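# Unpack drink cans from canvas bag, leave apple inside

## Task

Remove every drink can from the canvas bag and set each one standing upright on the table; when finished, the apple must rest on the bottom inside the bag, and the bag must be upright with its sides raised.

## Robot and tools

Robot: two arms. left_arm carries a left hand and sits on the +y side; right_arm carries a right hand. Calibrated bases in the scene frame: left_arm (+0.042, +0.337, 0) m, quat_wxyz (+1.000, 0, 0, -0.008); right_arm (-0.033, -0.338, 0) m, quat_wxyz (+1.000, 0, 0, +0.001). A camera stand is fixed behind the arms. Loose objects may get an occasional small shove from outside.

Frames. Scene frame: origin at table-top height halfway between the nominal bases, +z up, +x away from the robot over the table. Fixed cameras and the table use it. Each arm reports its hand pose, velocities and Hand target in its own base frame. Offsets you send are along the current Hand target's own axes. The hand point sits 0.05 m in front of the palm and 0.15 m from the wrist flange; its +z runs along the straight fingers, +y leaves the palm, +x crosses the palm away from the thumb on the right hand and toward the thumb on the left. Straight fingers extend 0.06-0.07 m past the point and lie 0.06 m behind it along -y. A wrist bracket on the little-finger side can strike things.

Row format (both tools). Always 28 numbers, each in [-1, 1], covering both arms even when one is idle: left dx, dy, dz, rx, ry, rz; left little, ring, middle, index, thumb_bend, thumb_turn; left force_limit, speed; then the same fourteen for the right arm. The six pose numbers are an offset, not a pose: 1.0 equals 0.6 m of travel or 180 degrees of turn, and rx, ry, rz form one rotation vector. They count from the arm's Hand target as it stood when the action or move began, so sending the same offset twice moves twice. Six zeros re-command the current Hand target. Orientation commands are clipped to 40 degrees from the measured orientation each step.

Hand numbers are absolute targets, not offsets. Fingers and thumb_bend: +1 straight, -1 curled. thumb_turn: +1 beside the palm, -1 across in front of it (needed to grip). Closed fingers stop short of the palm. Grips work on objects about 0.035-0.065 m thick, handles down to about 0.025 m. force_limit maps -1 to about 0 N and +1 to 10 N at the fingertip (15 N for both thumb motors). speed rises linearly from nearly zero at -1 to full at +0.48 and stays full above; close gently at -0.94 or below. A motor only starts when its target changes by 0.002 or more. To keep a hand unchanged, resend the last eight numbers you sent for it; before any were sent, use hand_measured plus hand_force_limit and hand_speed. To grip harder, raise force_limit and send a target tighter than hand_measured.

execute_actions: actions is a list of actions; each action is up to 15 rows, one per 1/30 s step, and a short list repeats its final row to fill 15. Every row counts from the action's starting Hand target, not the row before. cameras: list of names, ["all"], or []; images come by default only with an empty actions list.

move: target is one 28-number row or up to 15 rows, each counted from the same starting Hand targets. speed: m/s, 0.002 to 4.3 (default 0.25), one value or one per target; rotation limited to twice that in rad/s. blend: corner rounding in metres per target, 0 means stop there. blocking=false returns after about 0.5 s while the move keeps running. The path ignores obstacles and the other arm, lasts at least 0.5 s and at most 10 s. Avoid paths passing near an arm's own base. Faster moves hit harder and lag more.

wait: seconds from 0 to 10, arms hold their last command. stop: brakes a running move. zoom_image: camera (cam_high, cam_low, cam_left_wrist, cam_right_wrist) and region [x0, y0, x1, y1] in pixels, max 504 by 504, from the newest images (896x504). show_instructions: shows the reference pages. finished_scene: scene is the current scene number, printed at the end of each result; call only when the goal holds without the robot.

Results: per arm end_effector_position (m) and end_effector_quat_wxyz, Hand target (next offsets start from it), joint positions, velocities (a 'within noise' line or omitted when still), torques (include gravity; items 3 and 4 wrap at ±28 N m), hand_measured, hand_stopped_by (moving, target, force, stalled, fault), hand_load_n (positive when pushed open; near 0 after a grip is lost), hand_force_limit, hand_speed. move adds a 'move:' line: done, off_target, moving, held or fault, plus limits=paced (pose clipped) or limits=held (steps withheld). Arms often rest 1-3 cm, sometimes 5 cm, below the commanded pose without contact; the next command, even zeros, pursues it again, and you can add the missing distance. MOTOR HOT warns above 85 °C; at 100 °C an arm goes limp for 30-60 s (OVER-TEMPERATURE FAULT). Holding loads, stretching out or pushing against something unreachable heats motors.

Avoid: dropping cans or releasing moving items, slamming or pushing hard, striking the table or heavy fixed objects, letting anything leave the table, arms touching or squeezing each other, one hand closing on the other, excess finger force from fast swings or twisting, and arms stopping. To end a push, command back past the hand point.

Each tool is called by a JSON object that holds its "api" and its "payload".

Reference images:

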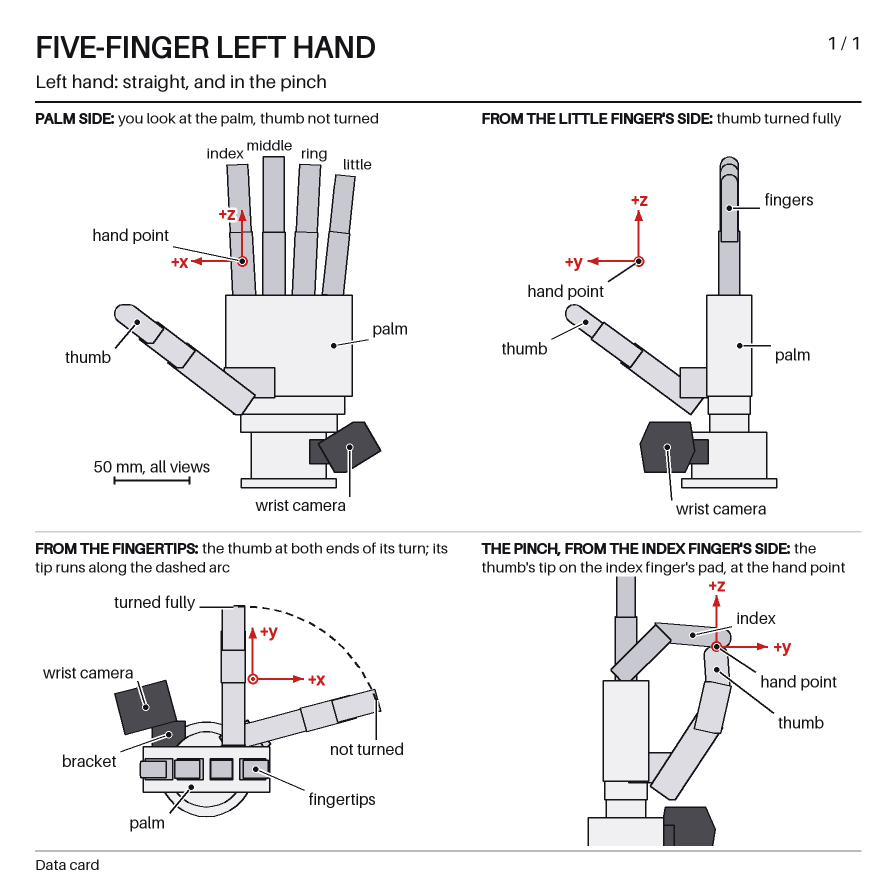

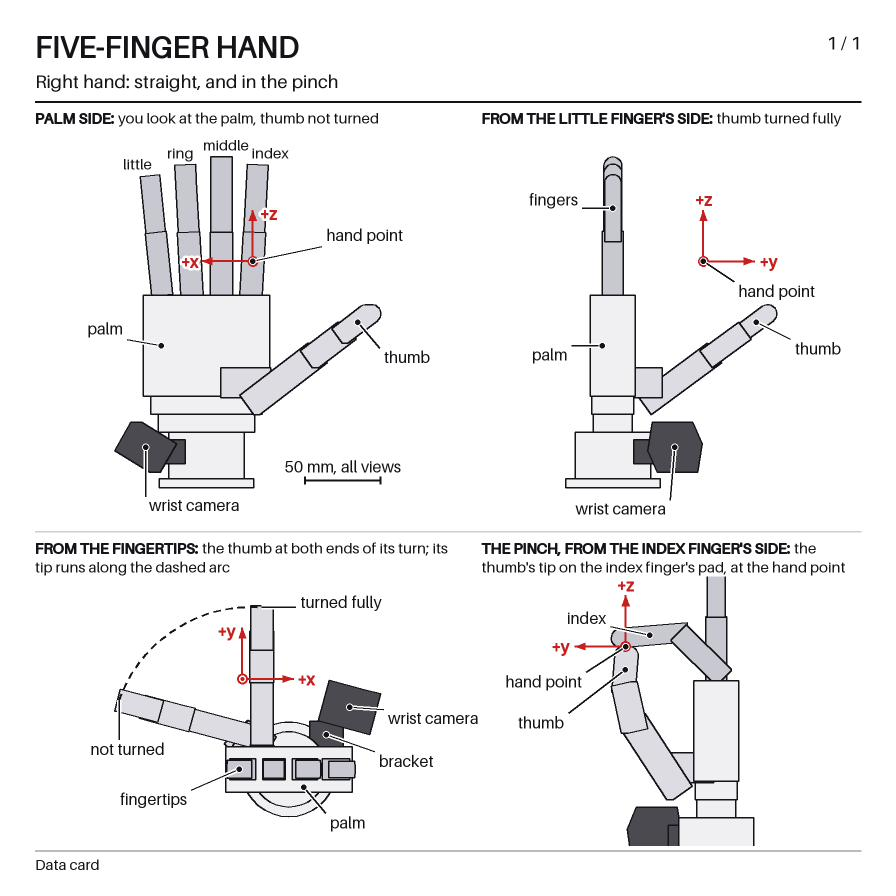

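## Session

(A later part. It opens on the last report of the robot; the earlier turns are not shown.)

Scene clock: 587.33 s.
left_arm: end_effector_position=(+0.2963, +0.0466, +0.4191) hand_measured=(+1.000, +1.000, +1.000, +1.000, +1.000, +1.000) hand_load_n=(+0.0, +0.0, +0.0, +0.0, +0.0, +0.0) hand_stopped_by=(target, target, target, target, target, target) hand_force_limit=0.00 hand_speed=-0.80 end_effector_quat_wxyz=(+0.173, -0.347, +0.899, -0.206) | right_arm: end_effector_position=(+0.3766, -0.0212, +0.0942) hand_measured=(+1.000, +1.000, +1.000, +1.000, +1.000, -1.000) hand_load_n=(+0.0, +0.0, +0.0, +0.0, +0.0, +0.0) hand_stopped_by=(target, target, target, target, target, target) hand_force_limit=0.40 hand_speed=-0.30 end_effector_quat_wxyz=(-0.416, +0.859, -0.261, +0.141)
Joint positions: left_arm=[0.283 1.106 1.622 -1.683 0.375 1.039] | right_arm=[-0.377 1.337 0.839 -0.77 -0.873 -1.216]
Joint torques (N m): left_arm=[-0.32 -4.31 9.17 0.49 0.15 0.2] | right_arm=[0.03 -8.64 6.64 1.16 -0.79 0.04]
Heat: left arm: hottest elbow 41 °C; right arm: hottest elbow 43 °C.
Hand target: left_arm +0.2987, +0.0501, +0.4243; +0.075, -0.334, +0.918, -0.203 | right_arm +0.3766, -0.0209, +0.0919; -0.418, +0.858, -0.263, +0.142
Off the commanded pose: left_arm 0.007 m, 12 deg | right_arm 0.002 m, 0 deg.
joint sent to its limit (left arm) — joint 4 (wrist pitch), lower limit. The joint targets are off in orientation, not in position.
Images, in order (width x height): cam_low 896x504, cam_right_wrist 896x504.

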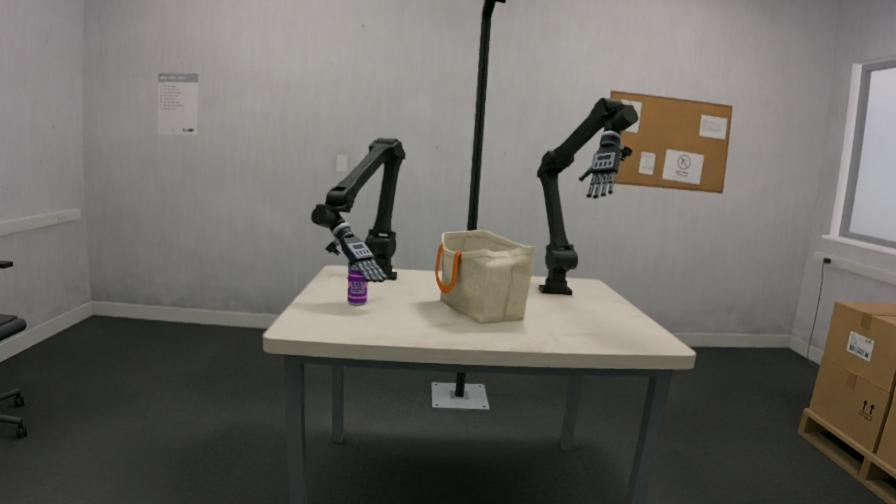

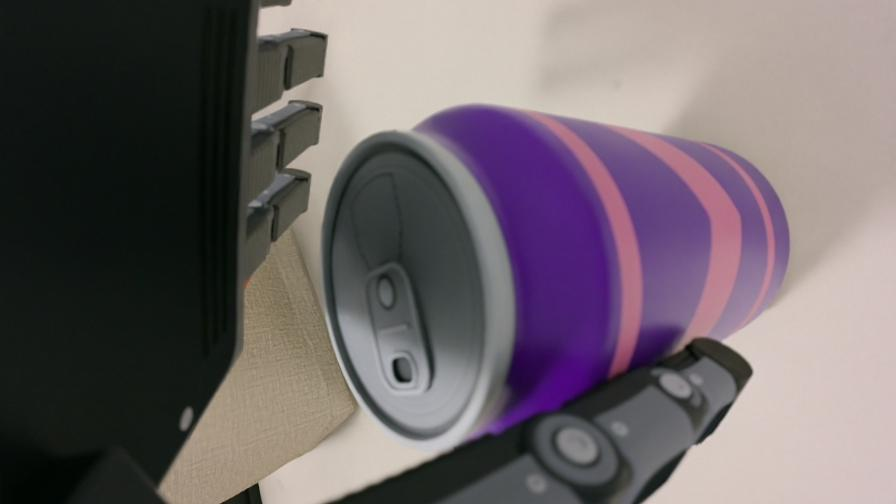

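{"api": "move", "payload": {"target": [0.4397,-0.3685,0.3258,0.1443,0.1403,0.1753,0.1,0.1,0.1,0.1,1,-1,0.2,0,0,-0.3,-0.235,0,0,0,1,1,1,1,1,-1,0.4,-0.3], "speed": 0.2, "cameras": ["cam_left_wrist","cam_low","cam_high"]}}

Scene clock: 819.10 s.
left_arm: end_effector_position=(+0.2746, -0.3299, +0.3394) hand_measured=(+0.100, +0.100, +0.100, +0.100, +1.000, -1.000) hand_load_n=(+0.0, +0.0, +0.0, +0.0, +0.0, +0.0) hand_stopped_by=(target, target, target, target, target, target) hand_force_limit=0.20 hand_speed=0.00 end_effector_quat_wxyz=(-0.002, -0.001, +0.901, -0.435) | right_arm: end_effector_position=(+0.3620, -0.0149, +0.3002) hand_measured=(+1.000, +1.000, +1.000, +1.000, +1.000, -1.000) hand_load_n=(+0.0, +0.0, +0.0, +0.0, +0.0, +0.0) hand_stopped_by=(target, target, target, target, target, target) hand_force_limit=0.40 hand_speed=-0.30 end_effector_quat_wxyz=(-0.419, +0.858, -0.269, +0.125)
Joint positions: left_arm=[-0.611 1.215 1.368 -1.1 0.698 0.723] | right_arm=[-0.377 1.2 1.28 -1.384 -0.876 -1.216]
Joint torques (N m): left_arm=[-1.32 -8.41 9.14 1.55 0.51 0.06] | right_arm=[-0.21 -7.59 12.11 0.27 -0.71 0.01]
Heat: left arm: hottest elbow 41 °C; right arm: hottest elbow 38 °C.
Hand target: left_arm +0.2785, -0.3362, +0.3402; -0.001, +0.000, +0.899, -0.439 | right_arm +0.3709, -0.0194, +0.3206; -0.418, +0.858, -0.263, +0.143
Off the commanded pose: left_arm 0.007 m, 1 deg | right_arm 0.023 m, 2 deg.
move: off_target (right_arm)
Images, in order (width x height): cam_high 896x504, cam_low 896x504, cam_left_wrist 896x504.

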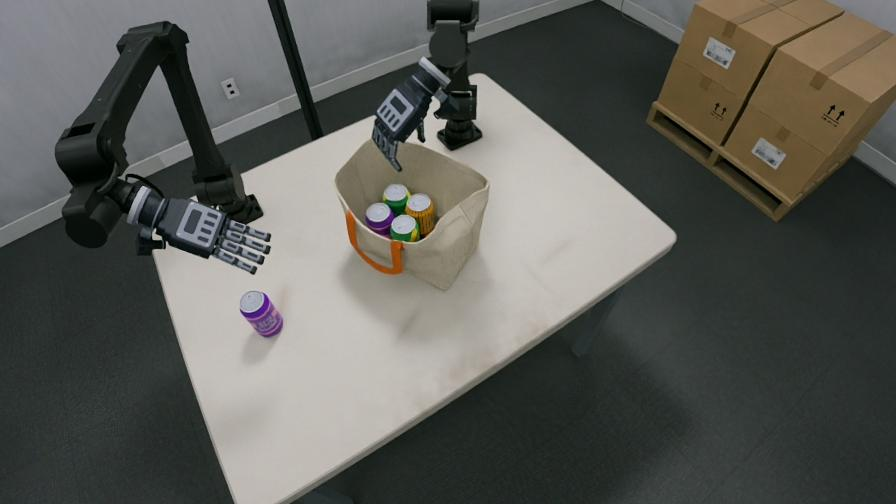

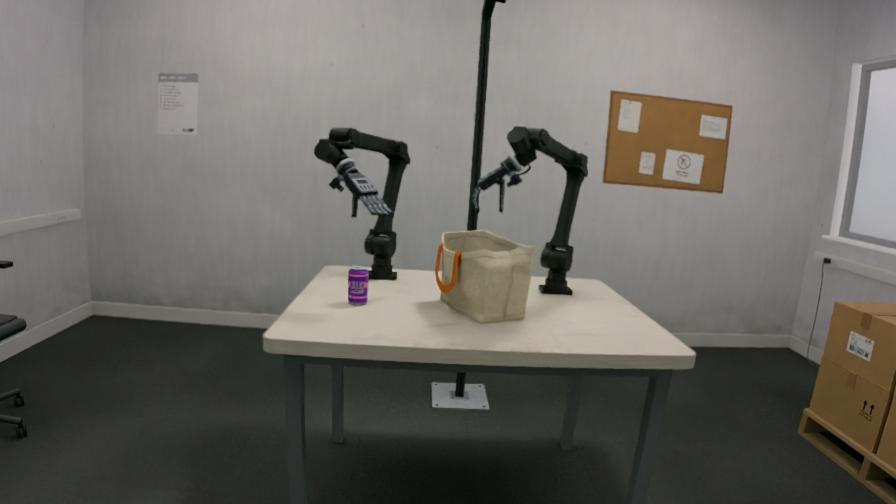

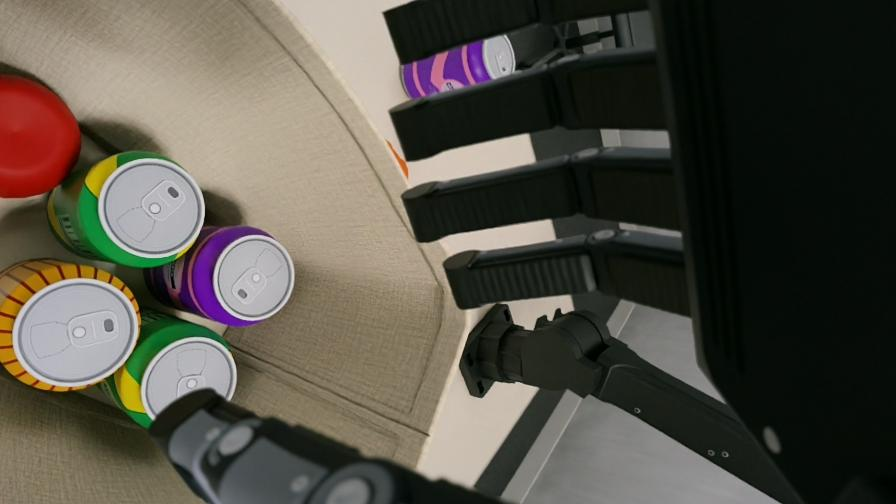

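{"api": "move", "payload": {"target": [-0.01,0.2101,0.1643,0,0,0,0.1,0.1,0.1,0.1,1,-1,0.2,0,0,0,0,0,0,0,1,1,1,1,1,-1,0.4,-0.3], "speed": 0.12, "cameras": ["cam_left_wrist","cam_low","cam_high"]}}

Scene clock: 872.33 s.
left_arm: end_effector_position=(+0.2792, -0.3340, +0.1825) hand_measured=(+0.100, +0.100, +0.100, +0.100, +1.000, -1.000) hand_load_n=(+0.0, +0.0, +0.0, +0.0, +0.0, +0.0) hand_stopped_by=(target, target, target, target, target, target) hand_force_limit=0.20 hand_speed=0.00 end_effector_quat_wxyz=(-0.003, -0.001, +0.900, -0.436) | right_arm: end_effector_position=(+0.3620, -0.0149, +0.3002) hand_measured=(+1.000, +1.000, +1.000, +1.000, +1.000, -1.000) hand_load_n=(+0.0, +0.0, +0.0, +0.0, +0.0, +0.0) hand_stopped_by=(target, target, target, target, target, target) hand_force_limit=0.40 hand_speed=-0.30 end_effector_quat_wxyz=(-0.419, +0.858, -0.269, +0.125)
Joint positions: left_arm=[-0.611 1.256 0.986 -0.677 0.703 0.722] | right_arm=[-0.377 1.2 1.28 -1.384 -0.876 -1.216]
Joint torques (N m): left_arm=[-0.85 -8.47 8.57 1.68 0.49 0.16] | right_arm=[-0.15 -7.53 12.12 0.25 -0.71 0.01]
Heat: left arm: hottest elbow 38 °C; right arm: hottest elbow 43 °C.
Hand target: left_arm +0.2844, -0.3365, +0.1801; -0.001, +0.000, +0.899, -0.439 | right_arm +0.3709, -0.0194, +0.3206; -0.418, +0.858, -0.263, +0.143
Off the commanded pose: left_arm 0.006 m, 0 deg | right_arm 0.023 m, 2 deg.
move: off_target (right_arm)
Images, in order (width x height): cam_high 896x504, cam_low 896x504, cam_left_wrist 896x504.

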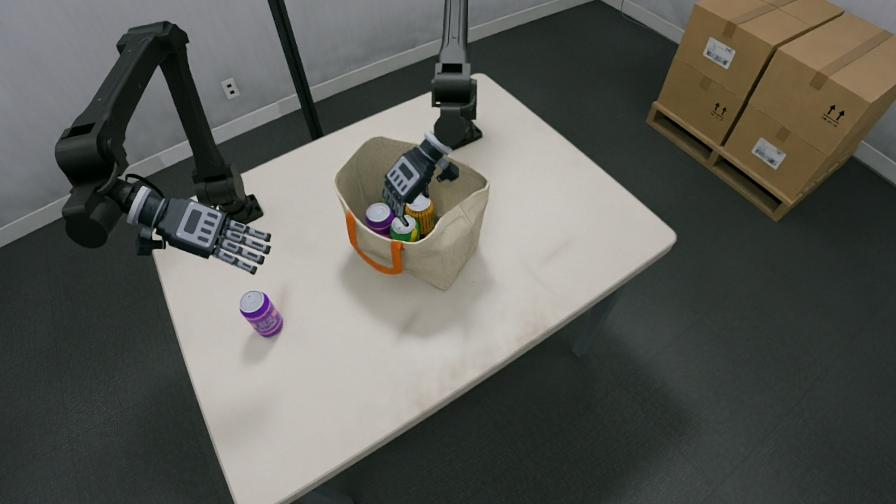

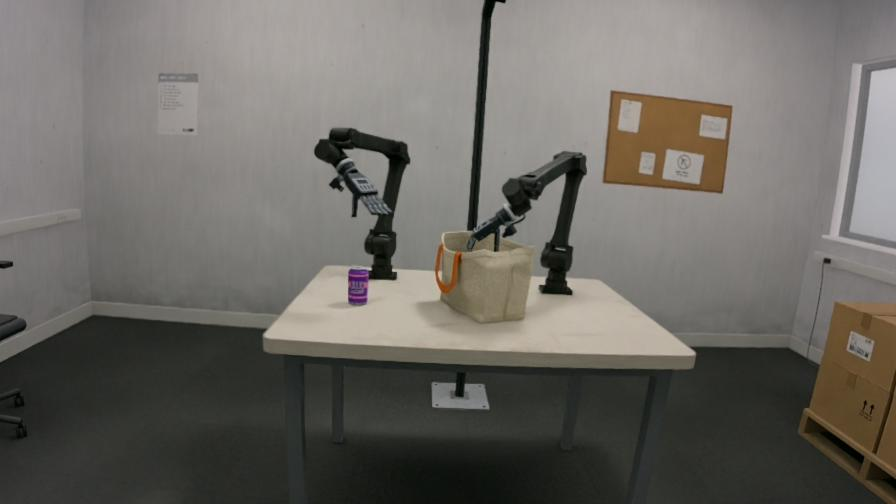

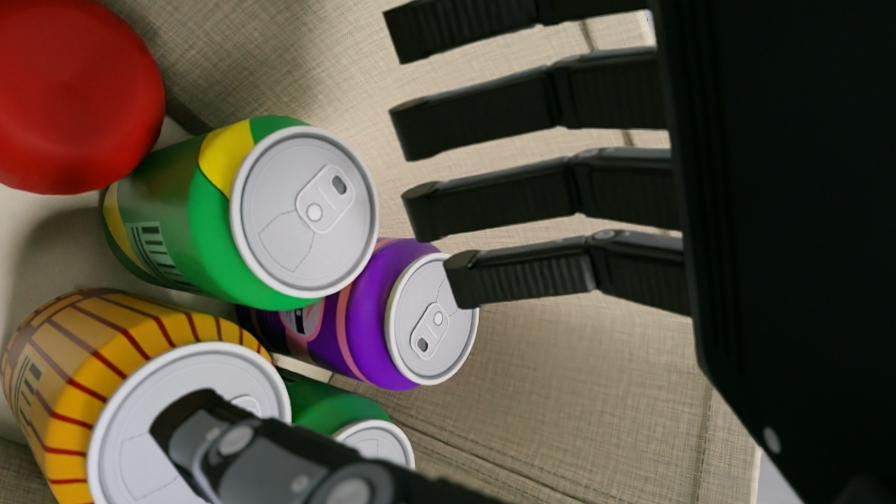

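{"api": "move", "payload": {"target": [[-0.015,-0.0175,0.0223,0,0,0,0.1,0.1,0.1,0.1,1,-1,0.2,0,0,0,0,0,0,0,1,1,1,1,1,-1,0.4,-0.3],[-0.015,-0.0175,0.0223,0,0,0,0.3,0.3,0.3,0.3,1,-1,0.2,0,0,0,0,0,0,0,1,1,1,1,1,-1,0.4,-0.3],[-0.015,0.0416,0.0685,0,0,0,0.3,0.3,0.3,0.3,1,-1,0.2,0,0,0,0,0,0,0,1,1,1,1,1,-1,0.4,-0.3]], "speed": 0.1, "cameras": ["cam_left_wrist","cam_low"]}}

Scene clock: 893.83 s.
left_arm: end_effector_position=(+0.2920, -0.3481, +0.1376) hand_measured=(+0.300, +0.300, +0.300, +0.300, +1.000, -1.000) hand_load_n=(+0.0, +0.0, +0.0, +0.0, +0.0, +0.0) hand_stopped_by=(target, target, target, target, target, target) hand_force_limit=0.20 hand_speed=0.00 end_effector_quat_wxyz=(-0.001, -0.001, +0.899, -0.437) | right_arm: end_effector_position=(+0.3620, -0.0149, +0.3002) hand_measured=(+1.000, +1.000, +1.000, +1.000, +1.000, -1.000) hand_load_n=(+0.0, +0.0, +0.0, +0.5, +0.0, +0.0) hand_stopped_by=(target, target, target, target, target, target) hand_force_limit=0.40 hand_speed=-0.30 end_effector_quat_wxyz=(-0.419, +0.858, -0.269, +0.125)
Joint positions: left_arm=[-0.622 1.344 0.939 -0.527 0.694 0.708] | right_arm=[-0.377 1.2 1.28 -1.384 -0.876 -1.216]
Joint torques (N m): left_arm=[-1.14 -9.47 8.34 1.55 0.33 0.05] | right_arm=[-0.15 -7.53 12.12 0.24 -0.71 0.01]
Heat: left arm: hottest elbow 38 °C; right arm: hottest elbow 44 °C.
Hand target: left_arm +0.2933, -0.3535, +0.1352; -0.001, +0.000, +0.899, -0.439 | right_arm +0.3709, -0.0194, +0.3206; -0.418, +0.858, -0.263, +0.143
Off the commanded pose: left_arm 0.006 m, 0 deg | right_arm 0.023 m, 2 deg.
move: off_target (right_arm); target 2's new numbers were sent with left_arm's hand 0.022 m and 2 deg from that target
Images, in order (width x height): cam_low 896x504, cam_left_wrist 896x504.

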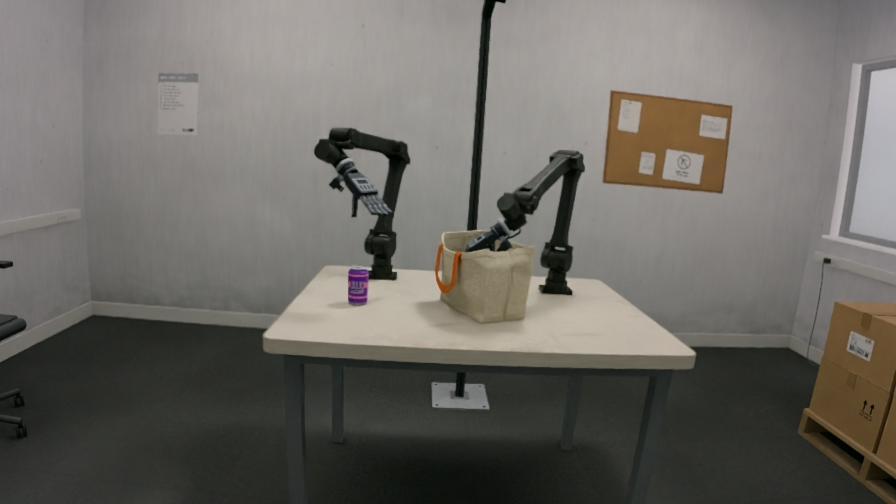

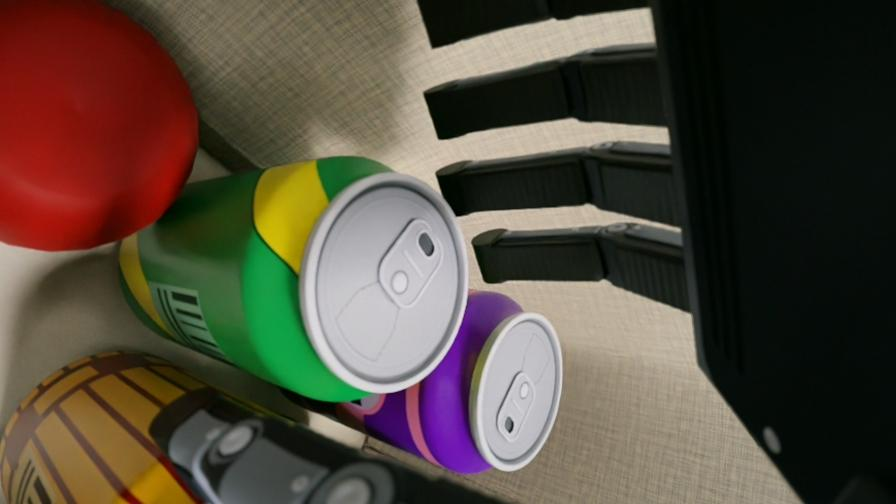

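{"api": "move", "payload": {"target": [0.005,0.053,0.054,0,0,0,0.3,0.3,0.3,0.3,1,-1,0.2,0,0,0,0,0,0,0,1,1,1,1,1,-1,0.4,-0.3], "speed": 0.1, "cameras": ["cam_left_wrist","cam_low"]}}

Scene clock: 911.17 s.
left_arm: end_effector_position=(+0.2914, -0.3549, +0.0952) hand_measured=(+0.300, +0.300, +0.300, +0.300, +1.000, -1.000) hand_load_n=(+0.0, -0.5, +0.0, +0.0, +0.0, -0.5) hand_stopped_by=(target, target, target, target, target, target) hand_force_limit=0.20 hand_speed=0.00 end_effector_quat_wxyz=(+0.003, +0.000, +0.899, -0.439) | right_arm: end_effector_position=(+0.3620, -0.0149, +0.3002) hand_measured=(+1.000, +1.000, +1.000, +1.000, +1.000, -1.000) hand_load_n=(+0.0, +0.0, +0.0, +0.0, +0.0, +0.0) hand_stopped_by=(target, target, target, target, target, target) hand_force_limit=0.40 hand_speed=-0.30 end_effector_quat_wxyz=(-0.419, +0.858, -0.269, +0.125)
Joint positions: left_arm=[-0.638 1.405 0.871 -0.381 0.683 0.693] | right_arm=[-0.377 1.2 1.28 -1.384 -0.876 -1.216]
Joint torques (N m): left_arm=[-1.44 -9.82 7.57 1.59 0.34 0.04] | right_arm=[-0.21 -7.59 12.11 0.25 -0.71 0.01]
Heat: left arm: hottest elbow 38 °C; right arm: hottest elbow 45 °C.
Hand target: left_arm +0.2903, -0.3595, +0.0900; -0.001, +0.000, +0.899, -0.439 | right_arm +0.3709, -0.0194, +0.3206; -0.418, +0.858, -0.263, +0.143
Off the commanded pose: left_arm 0.007 m, 0 deg | right_arm 0.023 m, 2 deg.
move: off_target (right_arm)
Images, in order (width x height): cam_low 896x504, cam_left_wrist 896x504.

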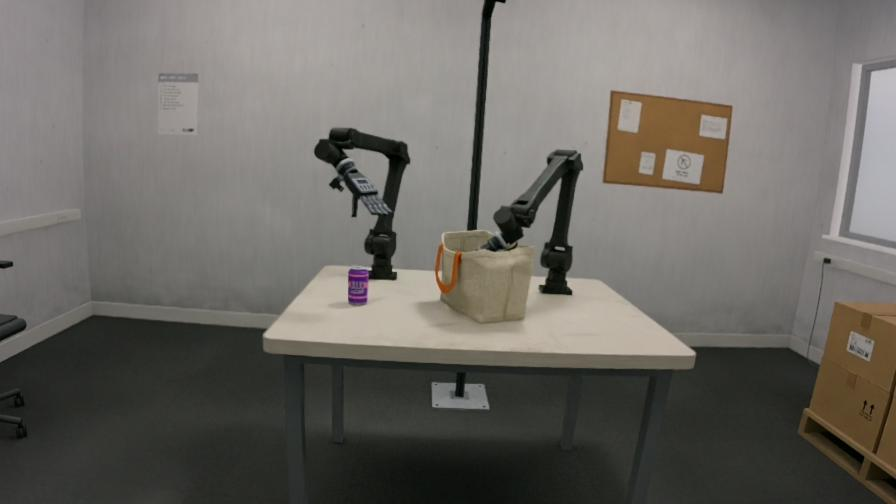

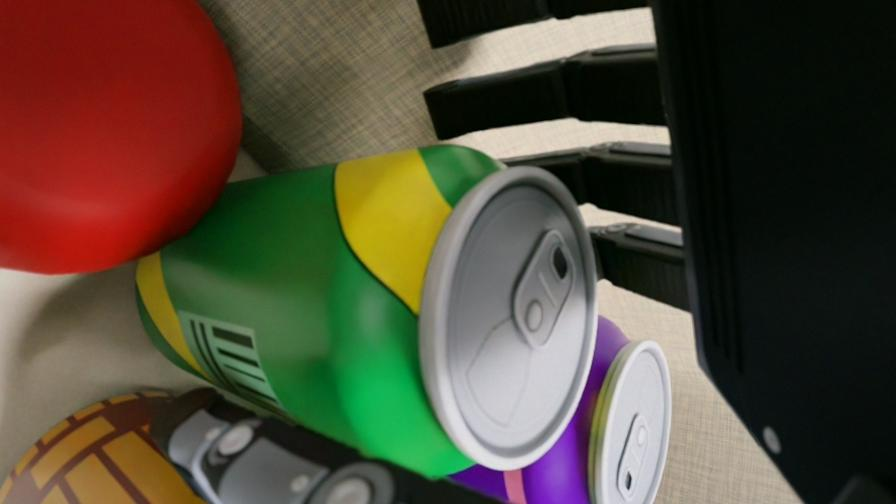

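{"api": "move", "payload": {"target": [-0.0153,-0.0483,-0.014,0,0,0,0.3,0.3,0.4,0.4,1,-1,0.2,0,0,0,0,0,0,0,1,1,1,1,1,-1,0.4,-0.3], "speed": 0.1, "cameras": ["cam_left_wrist"]}}

Scene clock: 922.93 s.
left_arm: end_effector_position=(+0.2886, -0.3578, +0.1026) hand_measured=(+0.300, +0.300, +0.400, +0.400, +1.000, -1.000) hand_load_n=(+0.0, +0.0, +0.0, -0.5, +0.0, +0.0) hand_stopped_by=(target, target, target, target, target, target) hand_force_limit=0.20 hand_speed=0.00 end_effector_quat_wxyz=(-0.008, -0.005, +0.902, -0.432) | right_arm: end_effector_position=(+0.3620, -0.0149, +0.3002) hand_measured=(+1.000, +1.000, +1.000, +1.000, +1.000, -1.000) hand_load_n=(-0.5, +0.0, +0.0, +0.0, +0.0, +0.0) hand_stopped_by=(target, target, target, target, target, target) hand_force_limit=0.40 hand_speed=-0.30 end_effector_quat_wxyz=(-0.419, +0.858, -0.269, +0.125)
Joint positions: left_arm=[-0.648 1.405 0.9 -0.431 0.678 0.683] | right_arm=[-0.377 1.2 1.28 -1.384 -0.876 -1.216]
Joint torques (N m): left_arm=[-1.55 -10.58 11.77 0.68 0.37 0.05] | right_arm=[-0.21 -7.59 12.14 0.25 -0.7 0]
Heat: left arm: hottest elbow 39 °C; right arm: hottest elbow 46 °C.
Hand target: left_arm +0.2994, -0.3707, +0.1180; -0.001, +0.000, +0.899, -0.439 | right_arm +0.3709, -0.0194, +0.3206; -0.418, +0.858, -0.263, +0.143
Off the commanded pose: left_arm 0.023 m, 1 deg | right_arm 0.023 m, 2 deg.
move: off_target (left_arm, right_arm)
Images, in order (width x height): cam_left_wrist 896x504.

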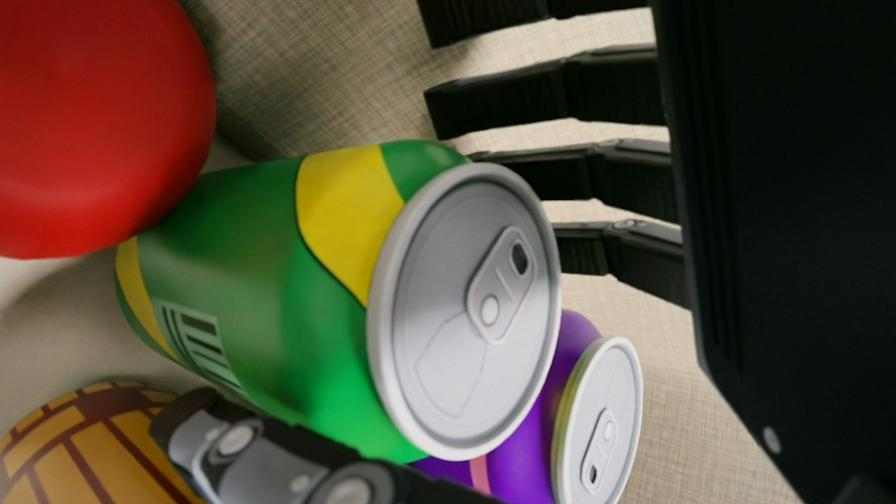

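{"api": "execute_actions", "payload": {"actions": [[[0,0,0,0,0,0,0.3,0.3,-0.2,-0.2,1,-1,0.2,-0.75,0,0,0,0,0,0,1,1,1,1,1,-1,0.4,-0.3]],[[0,0,0,0,0,0,0.3,0.3,-0.2,-0.2,1,-1,0.2,-0.75,0,0,0,0,0,0,1,1,1,1,1,-1,0.4,-0.3]],[[0,0,0,0,0,0,0.3,0.3,-0.21,-0.21,1,-1,0.2,-0.88,0,0,0,0,0,0,1,1,1,1,1,-1,0.4,-0.3]],[[0,0,0,0,0,0,0.3,0.3,-0.22,-0.22,1,-1,0.2,-0.88,0,0,0,0,0,0,1,1,1,1,1,-1,0.4,-0.3]],[[0,0,0,0,0,0,0.3,0.3,-0.22,-0.22,1,-1,0.2,-0.88,0,0,0,0,0,0,1,1,1,1,1,-1,0.4,-0.3]],[[0,0,0,0,0,0,0.3,0.3,-0.23,-0.23,0.4,-1,0.5,-0.88,0,0,0,0,0,0,1,1,1,1,1,-1,0.4,-0.3]],[[0,0,0,0,0,0,0.3,0.3,-0.24,-0.24,0.39,-1,0.5,-0.88,0,0,0,0,0,0,1,1,1,1,1,-1,0.4,-0.3]],[[0,0,0,0,0,0,0.3,0.3,-0.25,-0.25,0.38,-1,0.5,-0.88,0,0,0,0,0,0,1,1,1,1,1,-1,0.4,-0.3]]], "cameras": ["cam_left_wrist"]}}

Scene clock: 945.00 s.
left_arm: end_effector_position=(+0.2883, -0.3587, +0.1032) hand_measured=(+0.300, +0.300, +0.106, +0.052, +0.984, -1.000) hand_load_n=(+0.0, +0.0, +10.5, +11.5, +12.0, -1.0) hand_stopped_by=(target, target, force, force, force, target) hand_force_limit=0.50 hand_speed=-0.88 end_effector_quat_wxyz=(-0.008, -0.004, +0.902, -0.432) | right_arm: end_effector_position=(+0.3620, -0.0149, +0.3002) hand_measured=(+1.000, +1.000, +1.000, +1.000, +1.000, -1.000) hand_load_n=(+0.0, +0.0, +0.0, -0.5, +0.0, +0.0) hand_stopped_by=(target, target, target, target, target, target) hand_force_limit=0.40 hand_speed=-0.30 end_effector_quat_wxyz=(-0.419, +0.858, -0.269, +0.125)
Joint positions: left_arm=[-0.65 1.405 0.901 -0.432 0.678 0.682] | right_arm=[-0.377 1.2 1.28 -1.384 -0.876 -1.216]
Joint torques (N m): left_arm=[-1.08 -10.7 11.63 0.69 0.37 0.03] | right_arm=[-0.15 -7.53 12.14 0.27 -0.71 0.01]
Heat: left arm: hottest elbow 40 °C; right arm: hottest elbow 46 °C.
Hand target: left_arm +0.2994, -0.3708, +0.1180; -0.001, +0.000, +0.899, -0.439 | right_arm +0.3709, -0.0194, +0.3206; -0.418, +0.858, -0.263, +0.143
Off the commanded pose: left_arm 0.022 m, 1 deg | right_arm 0.023 m, 2 deg.
Images, in order (width x height): cam_left_wrist 896x504.

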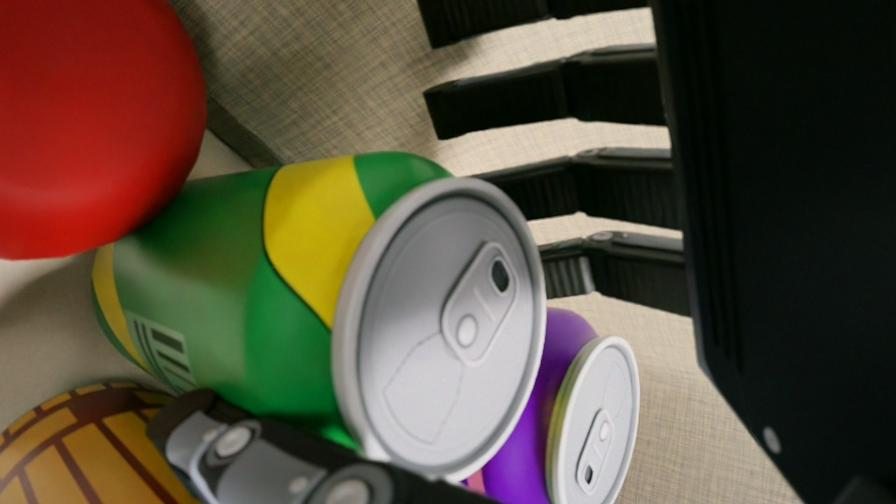

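Good grip. Lift in steps.

{"api": "execute_actions", "payload": {"actions": [[[0,-0.0105,-0.0082,0,0,0,0.3,0.3,-0.26,-0.26,0.36,-1,0.6,-0.88,0,0,0,0,0,0,1,1,1,1,1,-1,0.4,-0.3]],[[0,-0.0105,-0.0082,0,0,0,0.3,0.3,-0.27,-0.27,0.35,-1,0.6,-0.88,0,0,0,0,0,0,1,1,1,1,1,-1,0.4,-0.3]],[[0,-0.0105,-0.0082,0,0,0,0.3,0.3,-0.28,-0.28,0.34,-1,0.6,-0.88,0,0,0,0,0,0,1,1,1,1,1,-1,0.4,-0.3]],[[0,-0.0105,-0.0082,0,0,0,0.3,0.3,-0.29,-0.29,0.33,-1,0.6,-0.88,0,0,0,0,0,0,1,1,1,1,1,-1,0.4,-0.3]],[[0,-0.0105,-0.0082,0,0,0,0.3,0.3,-0.30,-0.30,0.32,-1,0.6,-0.88,0,0,0,0,0,0,1,1,1,1,1,-1,0.4,-0.3]],[[0,-0.0105,-0.0082,0,0,0,0.3,0.3,-0.31,-0.31,0.31,-1,0.6,-0.88,0,0,0,0,0,0,1,1,1,1,1,-1,0.4,-0.3]],[[0,-0.0105,-0.0082,0,0,0,0.3,0.3,-0.32,-0.32,0.3,-1,0.6,-0.88,0,0,0,0,0,0,1,1,1,1,1,-1,0.4,-0.3]]], "cameras": ["cam_left_wrist","cam_low"]}}

Scene clock: 968.17 s.
left_arm: end_effector_position=(+0.2823, -0.3526, +0.1256) hand_measured=(+0.300, +0.300, +0.106, +0.052, +0.984, -1.000) hand_load_n=(+0.0, +0.0, +11.0, +11.5, +12.0, -0.5) hand_stopped_by=(target, target, force, force, force, target) hand_force_limit=0.60 hand_speed=-0.88 end_effector_quat_wxyz=(-0.033, -0.017, +0.912, -0.408) | right_arm: end_effector_position=(+0.3620, -0.0149, +0.3002) hand_measured=(+1.000, +1.000, +1.000, +1.000, +1.000, -1.000) hand_load_n=(+0.0, +0.0, +0.0, +0.0, +0.0, +0.0) hand_stopped_by=(target, target, target, target, target, target) hand_force_limit=0.40 hand_speed=-0.30 end_effector_quat_wxyz=(-0.419, +0.858, -0.269, +0.125)
Joint positions: left_arm=[-0.65 1.391 0.972 -0.595 0.67 0.684] | right_arm=[-0.377 1.2 1.28 -1.384 -0.876 -1.216]
Joint torques (N m): left_arm=[-1.32 -15.33 13.75 0.64 0.74 0.04] | right_arm=[-0.26 -7.53 12.14 0.24 -0.7 0.01]
Heat: left arm: hottest elbow 41 °C; right arm: hottest elbow 47 °C.
Hand target: left_arm +0.2994, -0.3707, +0.1741; -0.001, +0.000, +0.899, -0.439 | right_arm +0.3709, -0.0194, +0.3206; -0.418, +0.858, -0.263, +0.143
Off the commanded pose: left_arm 0.055 m, 6 deg | right_arm 0.023 m, 2 deg.
Images, in order (width x height): cam_low 896x504, cam_left_wrist 896x504.

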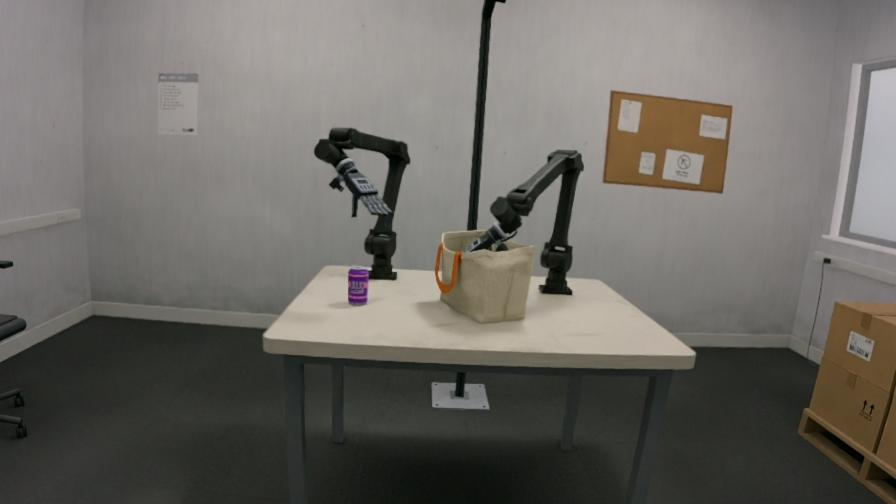

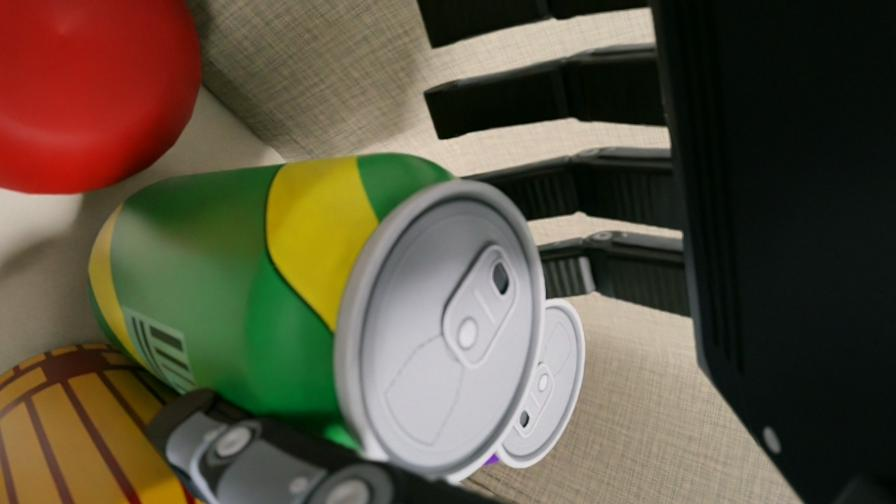

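{"api": "move", "payload": {"target": [[0,-0.3362,-0.2628,0,0,0,0.3,0.3,-0.32,-0.32,0.3,-1,0.6,-0.88,0,0,0,0,0,0,1,1,1,1,1,-1,0.4,-0.3],[-0.221,0.0137,-0.7103,0,-0.3721,-0.2909,0.3,0.3,-0.32,-0.32,0.3,-1,0.6,-0.88,0,0,0,0,0,0,1,1,1,1,1,-1,0.4,-0.3]], "speed": [0.1,0.18], "cameras": ["cam_left_wrist","cam_low","cam_high"]}}

Scene clock: 994.73 s.
left_arm: end_effector_position=(+0.4268, -0.0314, +0.4017) hand_measured=(+0.300, +0.300, +0.106, +0.052, +0.984, -1.000) hand_load_n=(+0.0, +0.0, +9.5, +11.0, +12.0, +0.0) hand_stopped_by=(target, target, force, force, force, target) hand_force_limit=0.60 hand_speed=-0.88 end_effector_quat_wxyz=(+0.268, -0.615, +0.679, -0.299) | right_arm: end_effector_position=(+0.3620, -0.0149, +0.3002) hand_measured=(+1.000, +1.000, +1.000, +1.000, +1.000, -1.000) hand_load_n=(+0.0, +0.0, +0.0, +0.0, +0.0, +0.0) hand_stopped_by=(target, target, target, target, target, target) hand_force_limit=0.40 hand_speed=-0.30 end_effector_quat_wxyz=(-0.419, +0.858, -0.269, +0.125)
Joint positions: left_arm=[0.033 1.111 1.452 -1.091 0.101 0.088] | right_arm=[-0.377 1.2 1.28 -1.384 -0.876 -1.216]
Joint torques (N m): left_arm=[-0.56 -9.17 10.91 2.51 -0.03 0.04] | right_arm=[-0.15 -7.53 12.12 0.27 -0.71 0.01]
Heat: left arm: hottest elbow 45 °C; right arm: hottest elbow 48 °C.
Hand target: left_arm +0.4327, -0.0296, +0.4294; +0.295, -0.608, +0.663, -0.323 | right_arm +0.3709, -0.0194, +0.3206; -0.418, +0.858, -0.263, +0.143
Off the commanded pose: left_arm 0.028 m, 5 deg | right_arm 0.023 m, 2 deg.
move: off_target (left_arm, right_arm)
Images, in order (width x height): cam_high 896x504, cam_low 896x504, cam_left_wrist 896x504.

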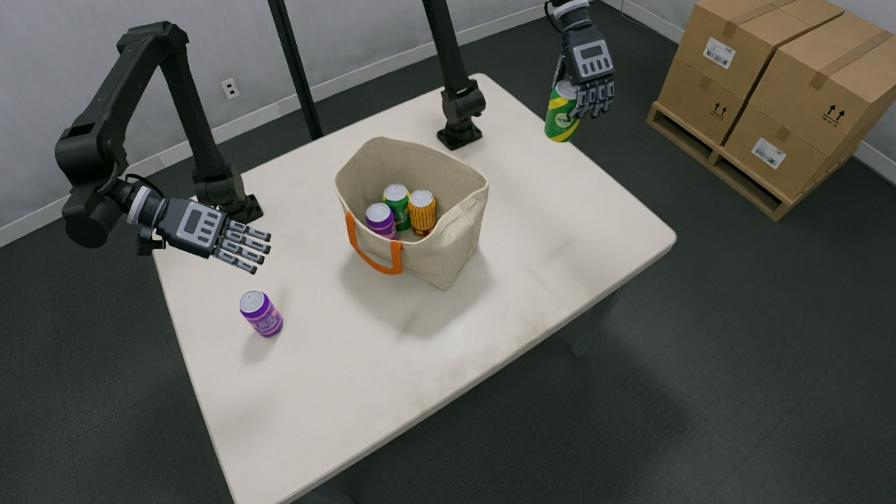

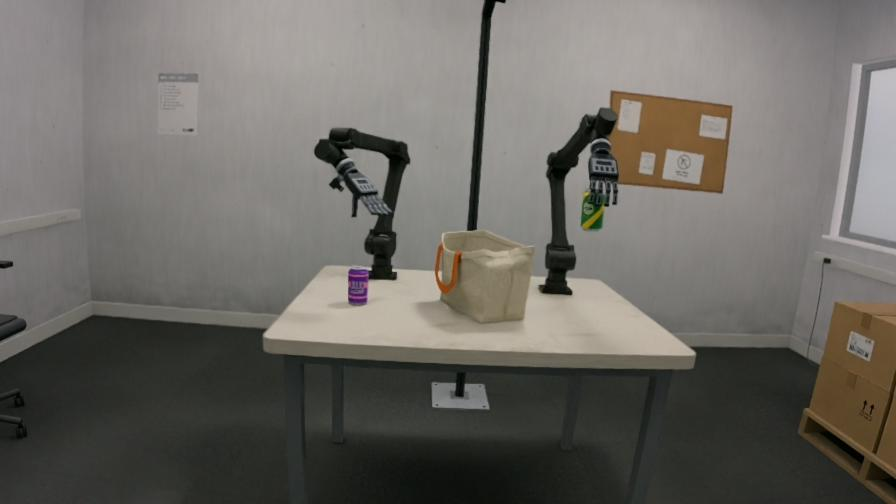

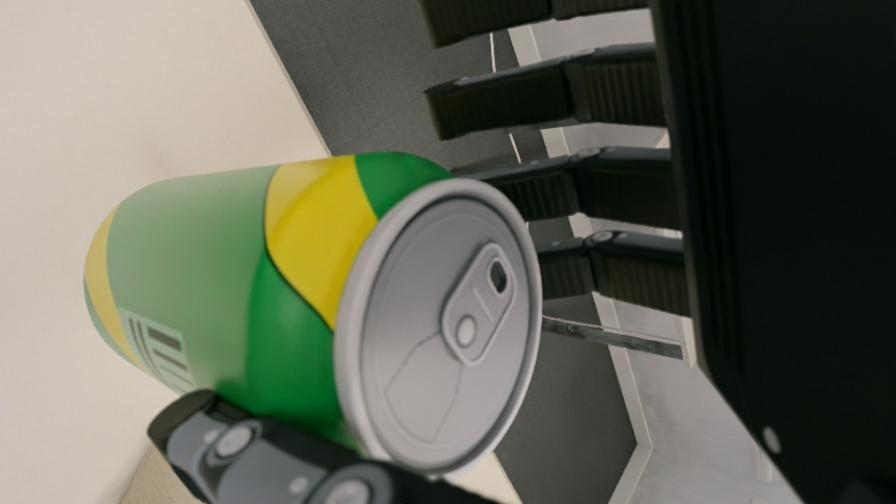

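{"api": "move", "payload": {"target": [0,0.3664,0.2864,0,0,0,0.3,0.3,-0.32,-0.32,0.3,-1,0.6,-0.88,-0.4047,-0.4072,0.3583,0,-0.2373,-0.1855,0.1,0.1,0.1,0.1,1,-1,0.4,-0.3], "speed": 0.2, "cameras": ["cam_right_wrist","cam_low"]}}

{"api": "zoom_image", "payload": {"camera": "cam_low", "region": [540, 200, 700, 320]}}

Scene clock: 1030.37 s.
left_arm: end_effector_position=(+0.4162, -0.0315, +0.1314) hand_measured=(+0.300, +0.300, +0.106, +0.052, +0.984, -1.000) hand_load_n=(+0.0, +0.0, +9.0, +10.5, +11.5, +0.0) hand_stopped_by=(target, target, force, force, force, target) hand_force_limit=0.60 hand_speed=-0.88 end_effector_quat_wxyz=(+0.275, -0.612, +0.676, -0.304) | right_arm: end_effector_position=(+0.3447, +0.3766, +0.3650) hand_measured=(+0.100, +0.100, +0.100, +0.100, +1.000, -1.000) hand_load_n=(+0.0, +0.0, +0.0, +0.0, +0.0, +0.0) hand_stopped_by=(target, target, target, target, target, target) hand_force_limit=0.40 hand_speed=-0.30 end_effector_quat_wxyz=(-0.422, +0.892, +0.146, -0.076)
Joint positions: left_arm=[0.033 1.085 0.704 -0.349 0.099 0.087] | right_arm=[0.599 1.619 1.882 -1.53 -0.846 -1.159]
Joint torques (N m): left_arm=[-0.5 -7.47 10.11 2.52 -0.01 0] | right_arm=[0.26 -13.39 11.85 0.32 -0.62 -0.15]
Heat: left arm: hottest elbow 44 °C; right arm: hottest elbow 49 °C.
Hand target: left_arm +0.4324, -0.0300, +0.1504; +0.295, -0.607, +0.663, -0.323 | right_arm +0.3525, +0.3822, +0.3773; -0.427, +0.888, +0.157, -0.063
Off the commanded pose: left_arm 0.025 m, 4 deg | right_arm 0.015 m, 2 deg.
move: off_target (left_arm, right_arm)
Images, in order (width x height): cam_low 896x504, cam_right_wrist 896x504.

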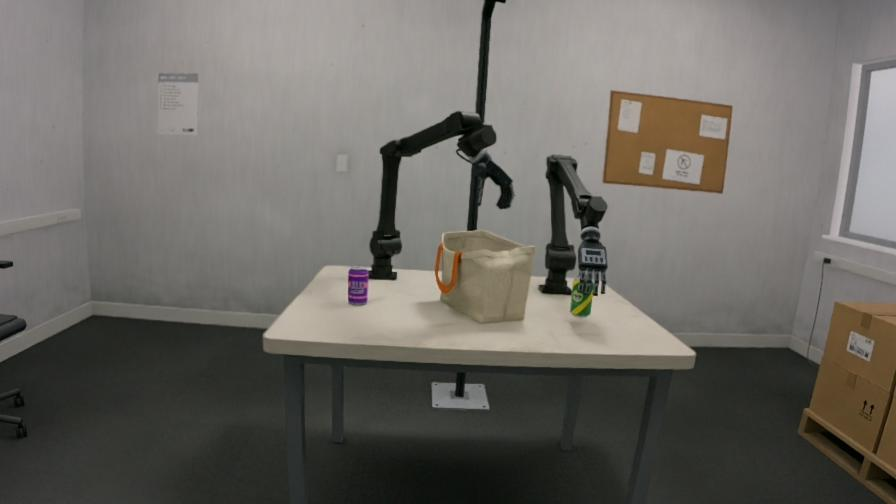

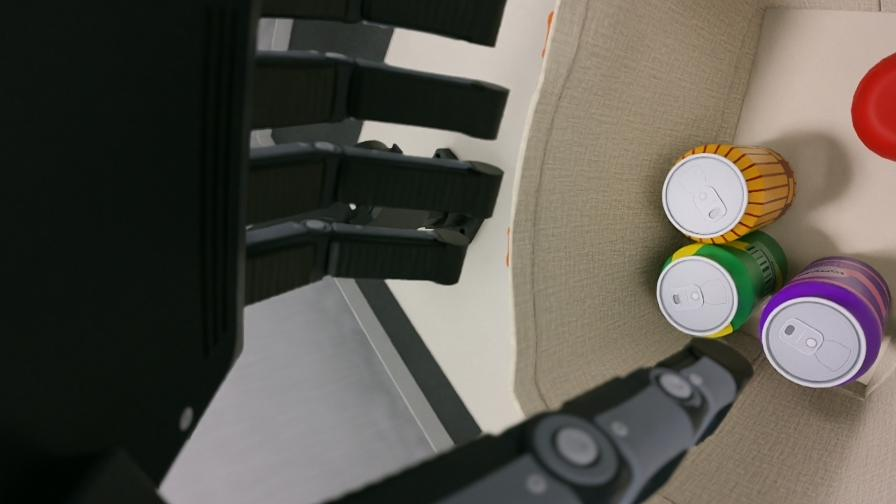

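Scaled by 3.150 from the camera's 896x504 image, which has a finer 1280x720 frame.

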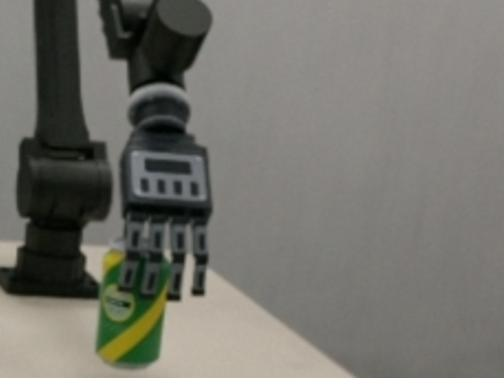

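{"api": "execute_actions", "payload": {"actions": [[[0,0.0105,0.0082,0,0,0,0.3,0.3,-0.32,-0.32,0.3,-1,0.6,-0.88,0,0,0,0,0,0,0.1,0.1,0.1,0.1,1,-1,0.4,-0.3]],[[0,0.0105,0.0082,0,0,0,0.3,0.3,-0.32,-0.32,0.3,-1,0.6,-0.88,0,0,0,0,0,0,0.1,0.1,0.1,0.1,1,-1,0.4,-0.3]],[[0,0.0105,0.0082,0,0,0,0.3,0.3,-0.32,-0.32,0.3,-1,0.6,-0.88,0,0,0,0,0,0,0.1,0.1,0.1,0.1,1,-1,0.4,-0.3]]], "cameras": ["cam_low"]}}

{"api": "zoom_image", "payload": {"camera": "cam_low", "region": [540, 240, 640, 330]}}

Scene clock: 1041.57 s.
left_arm: end_effector_position=(+0.4165, -0.0315, +0.1103) hand_measured=(+0.300, +0.300, +0.106, +0.052, +0.984, -1.000) hand_load_n=(+0.0, +0.0, +9.5, +10.5, +11.5, +0.0) hand_stopped_by=(target, target, force, force, force, target) hand_force_limit=0.60 hand_speed=-0.88 end_effector_quat_wxyz=(+0.276, -0.612, +0.675, -0.306) | right_arm: end_effector_position=(+0.3447, +0.3766, +0.3650) hand_measured=(+0.100, +0.100, +0.100, +0.100, +1.000, -1.000) hand_load_n=(+0.0, +0.0, +0.0, +0.0, +0.0, +0.0) hand_stopped_by=(target, target, target, target, target, target) hand_force_limit=0.40 hand_speed=-0.30 end_effector_quat_wxyz=(-0.422, +0.892, +0.147, -0.076)
Joint positions: left_arm=[0.033 1.113 0.659 -0.272 0.099 0.087] | right_arm=[0.599 1.619 1.882 -1.53 -0.846 -1.16]
Joint torques (N m): left_arm=[-0.44 -7.18 9.76 2.56 -0.04 0.01] | right_arm=[0.26 -13.39 11.86 0.31 -0.63 -0.16]
Heat: left arm: hottest elbow 43 °C; right arm: hottest elbow 51 °C.
Hand target: left_arm +0.4324, -0.0300, +0.1266; +0.295, -0.607, +0.663, -0.323 | right_arm +0.3525, +0.3822, +0.3773; -0.427, +0.888, +0.157, -0.063
Off the commanded pose: left_arm 0.023 m, 3 deg | right_arm 0.016 m, 2 deg.
Images, in order (width x height): cam_low 896x504.

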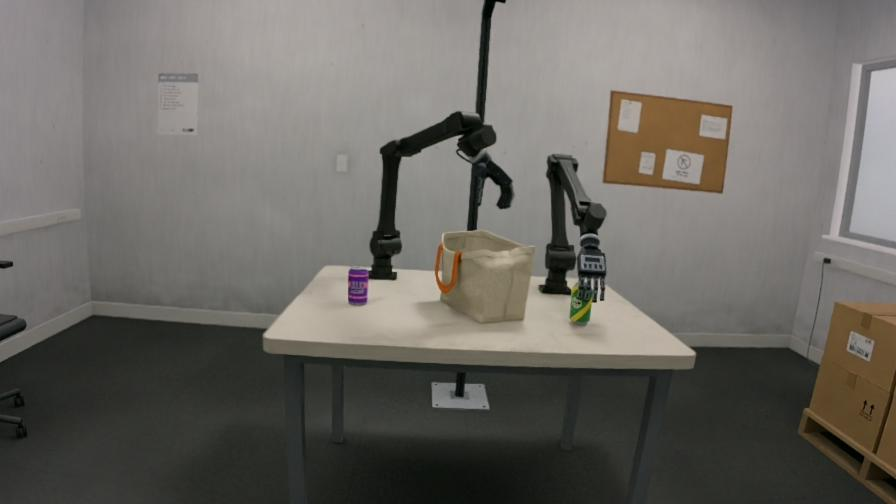

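Scaled by 5.040 from the camera's 896x504 image, which has a finer 1280x720 frame.

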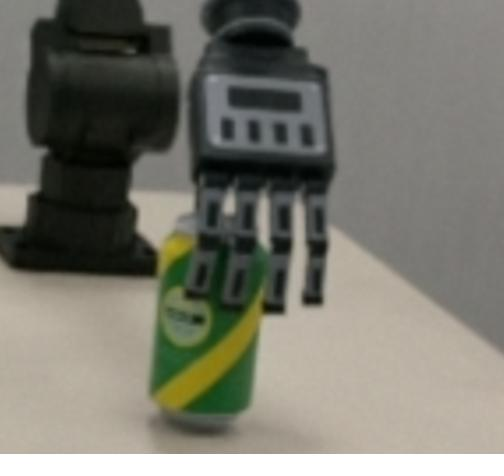

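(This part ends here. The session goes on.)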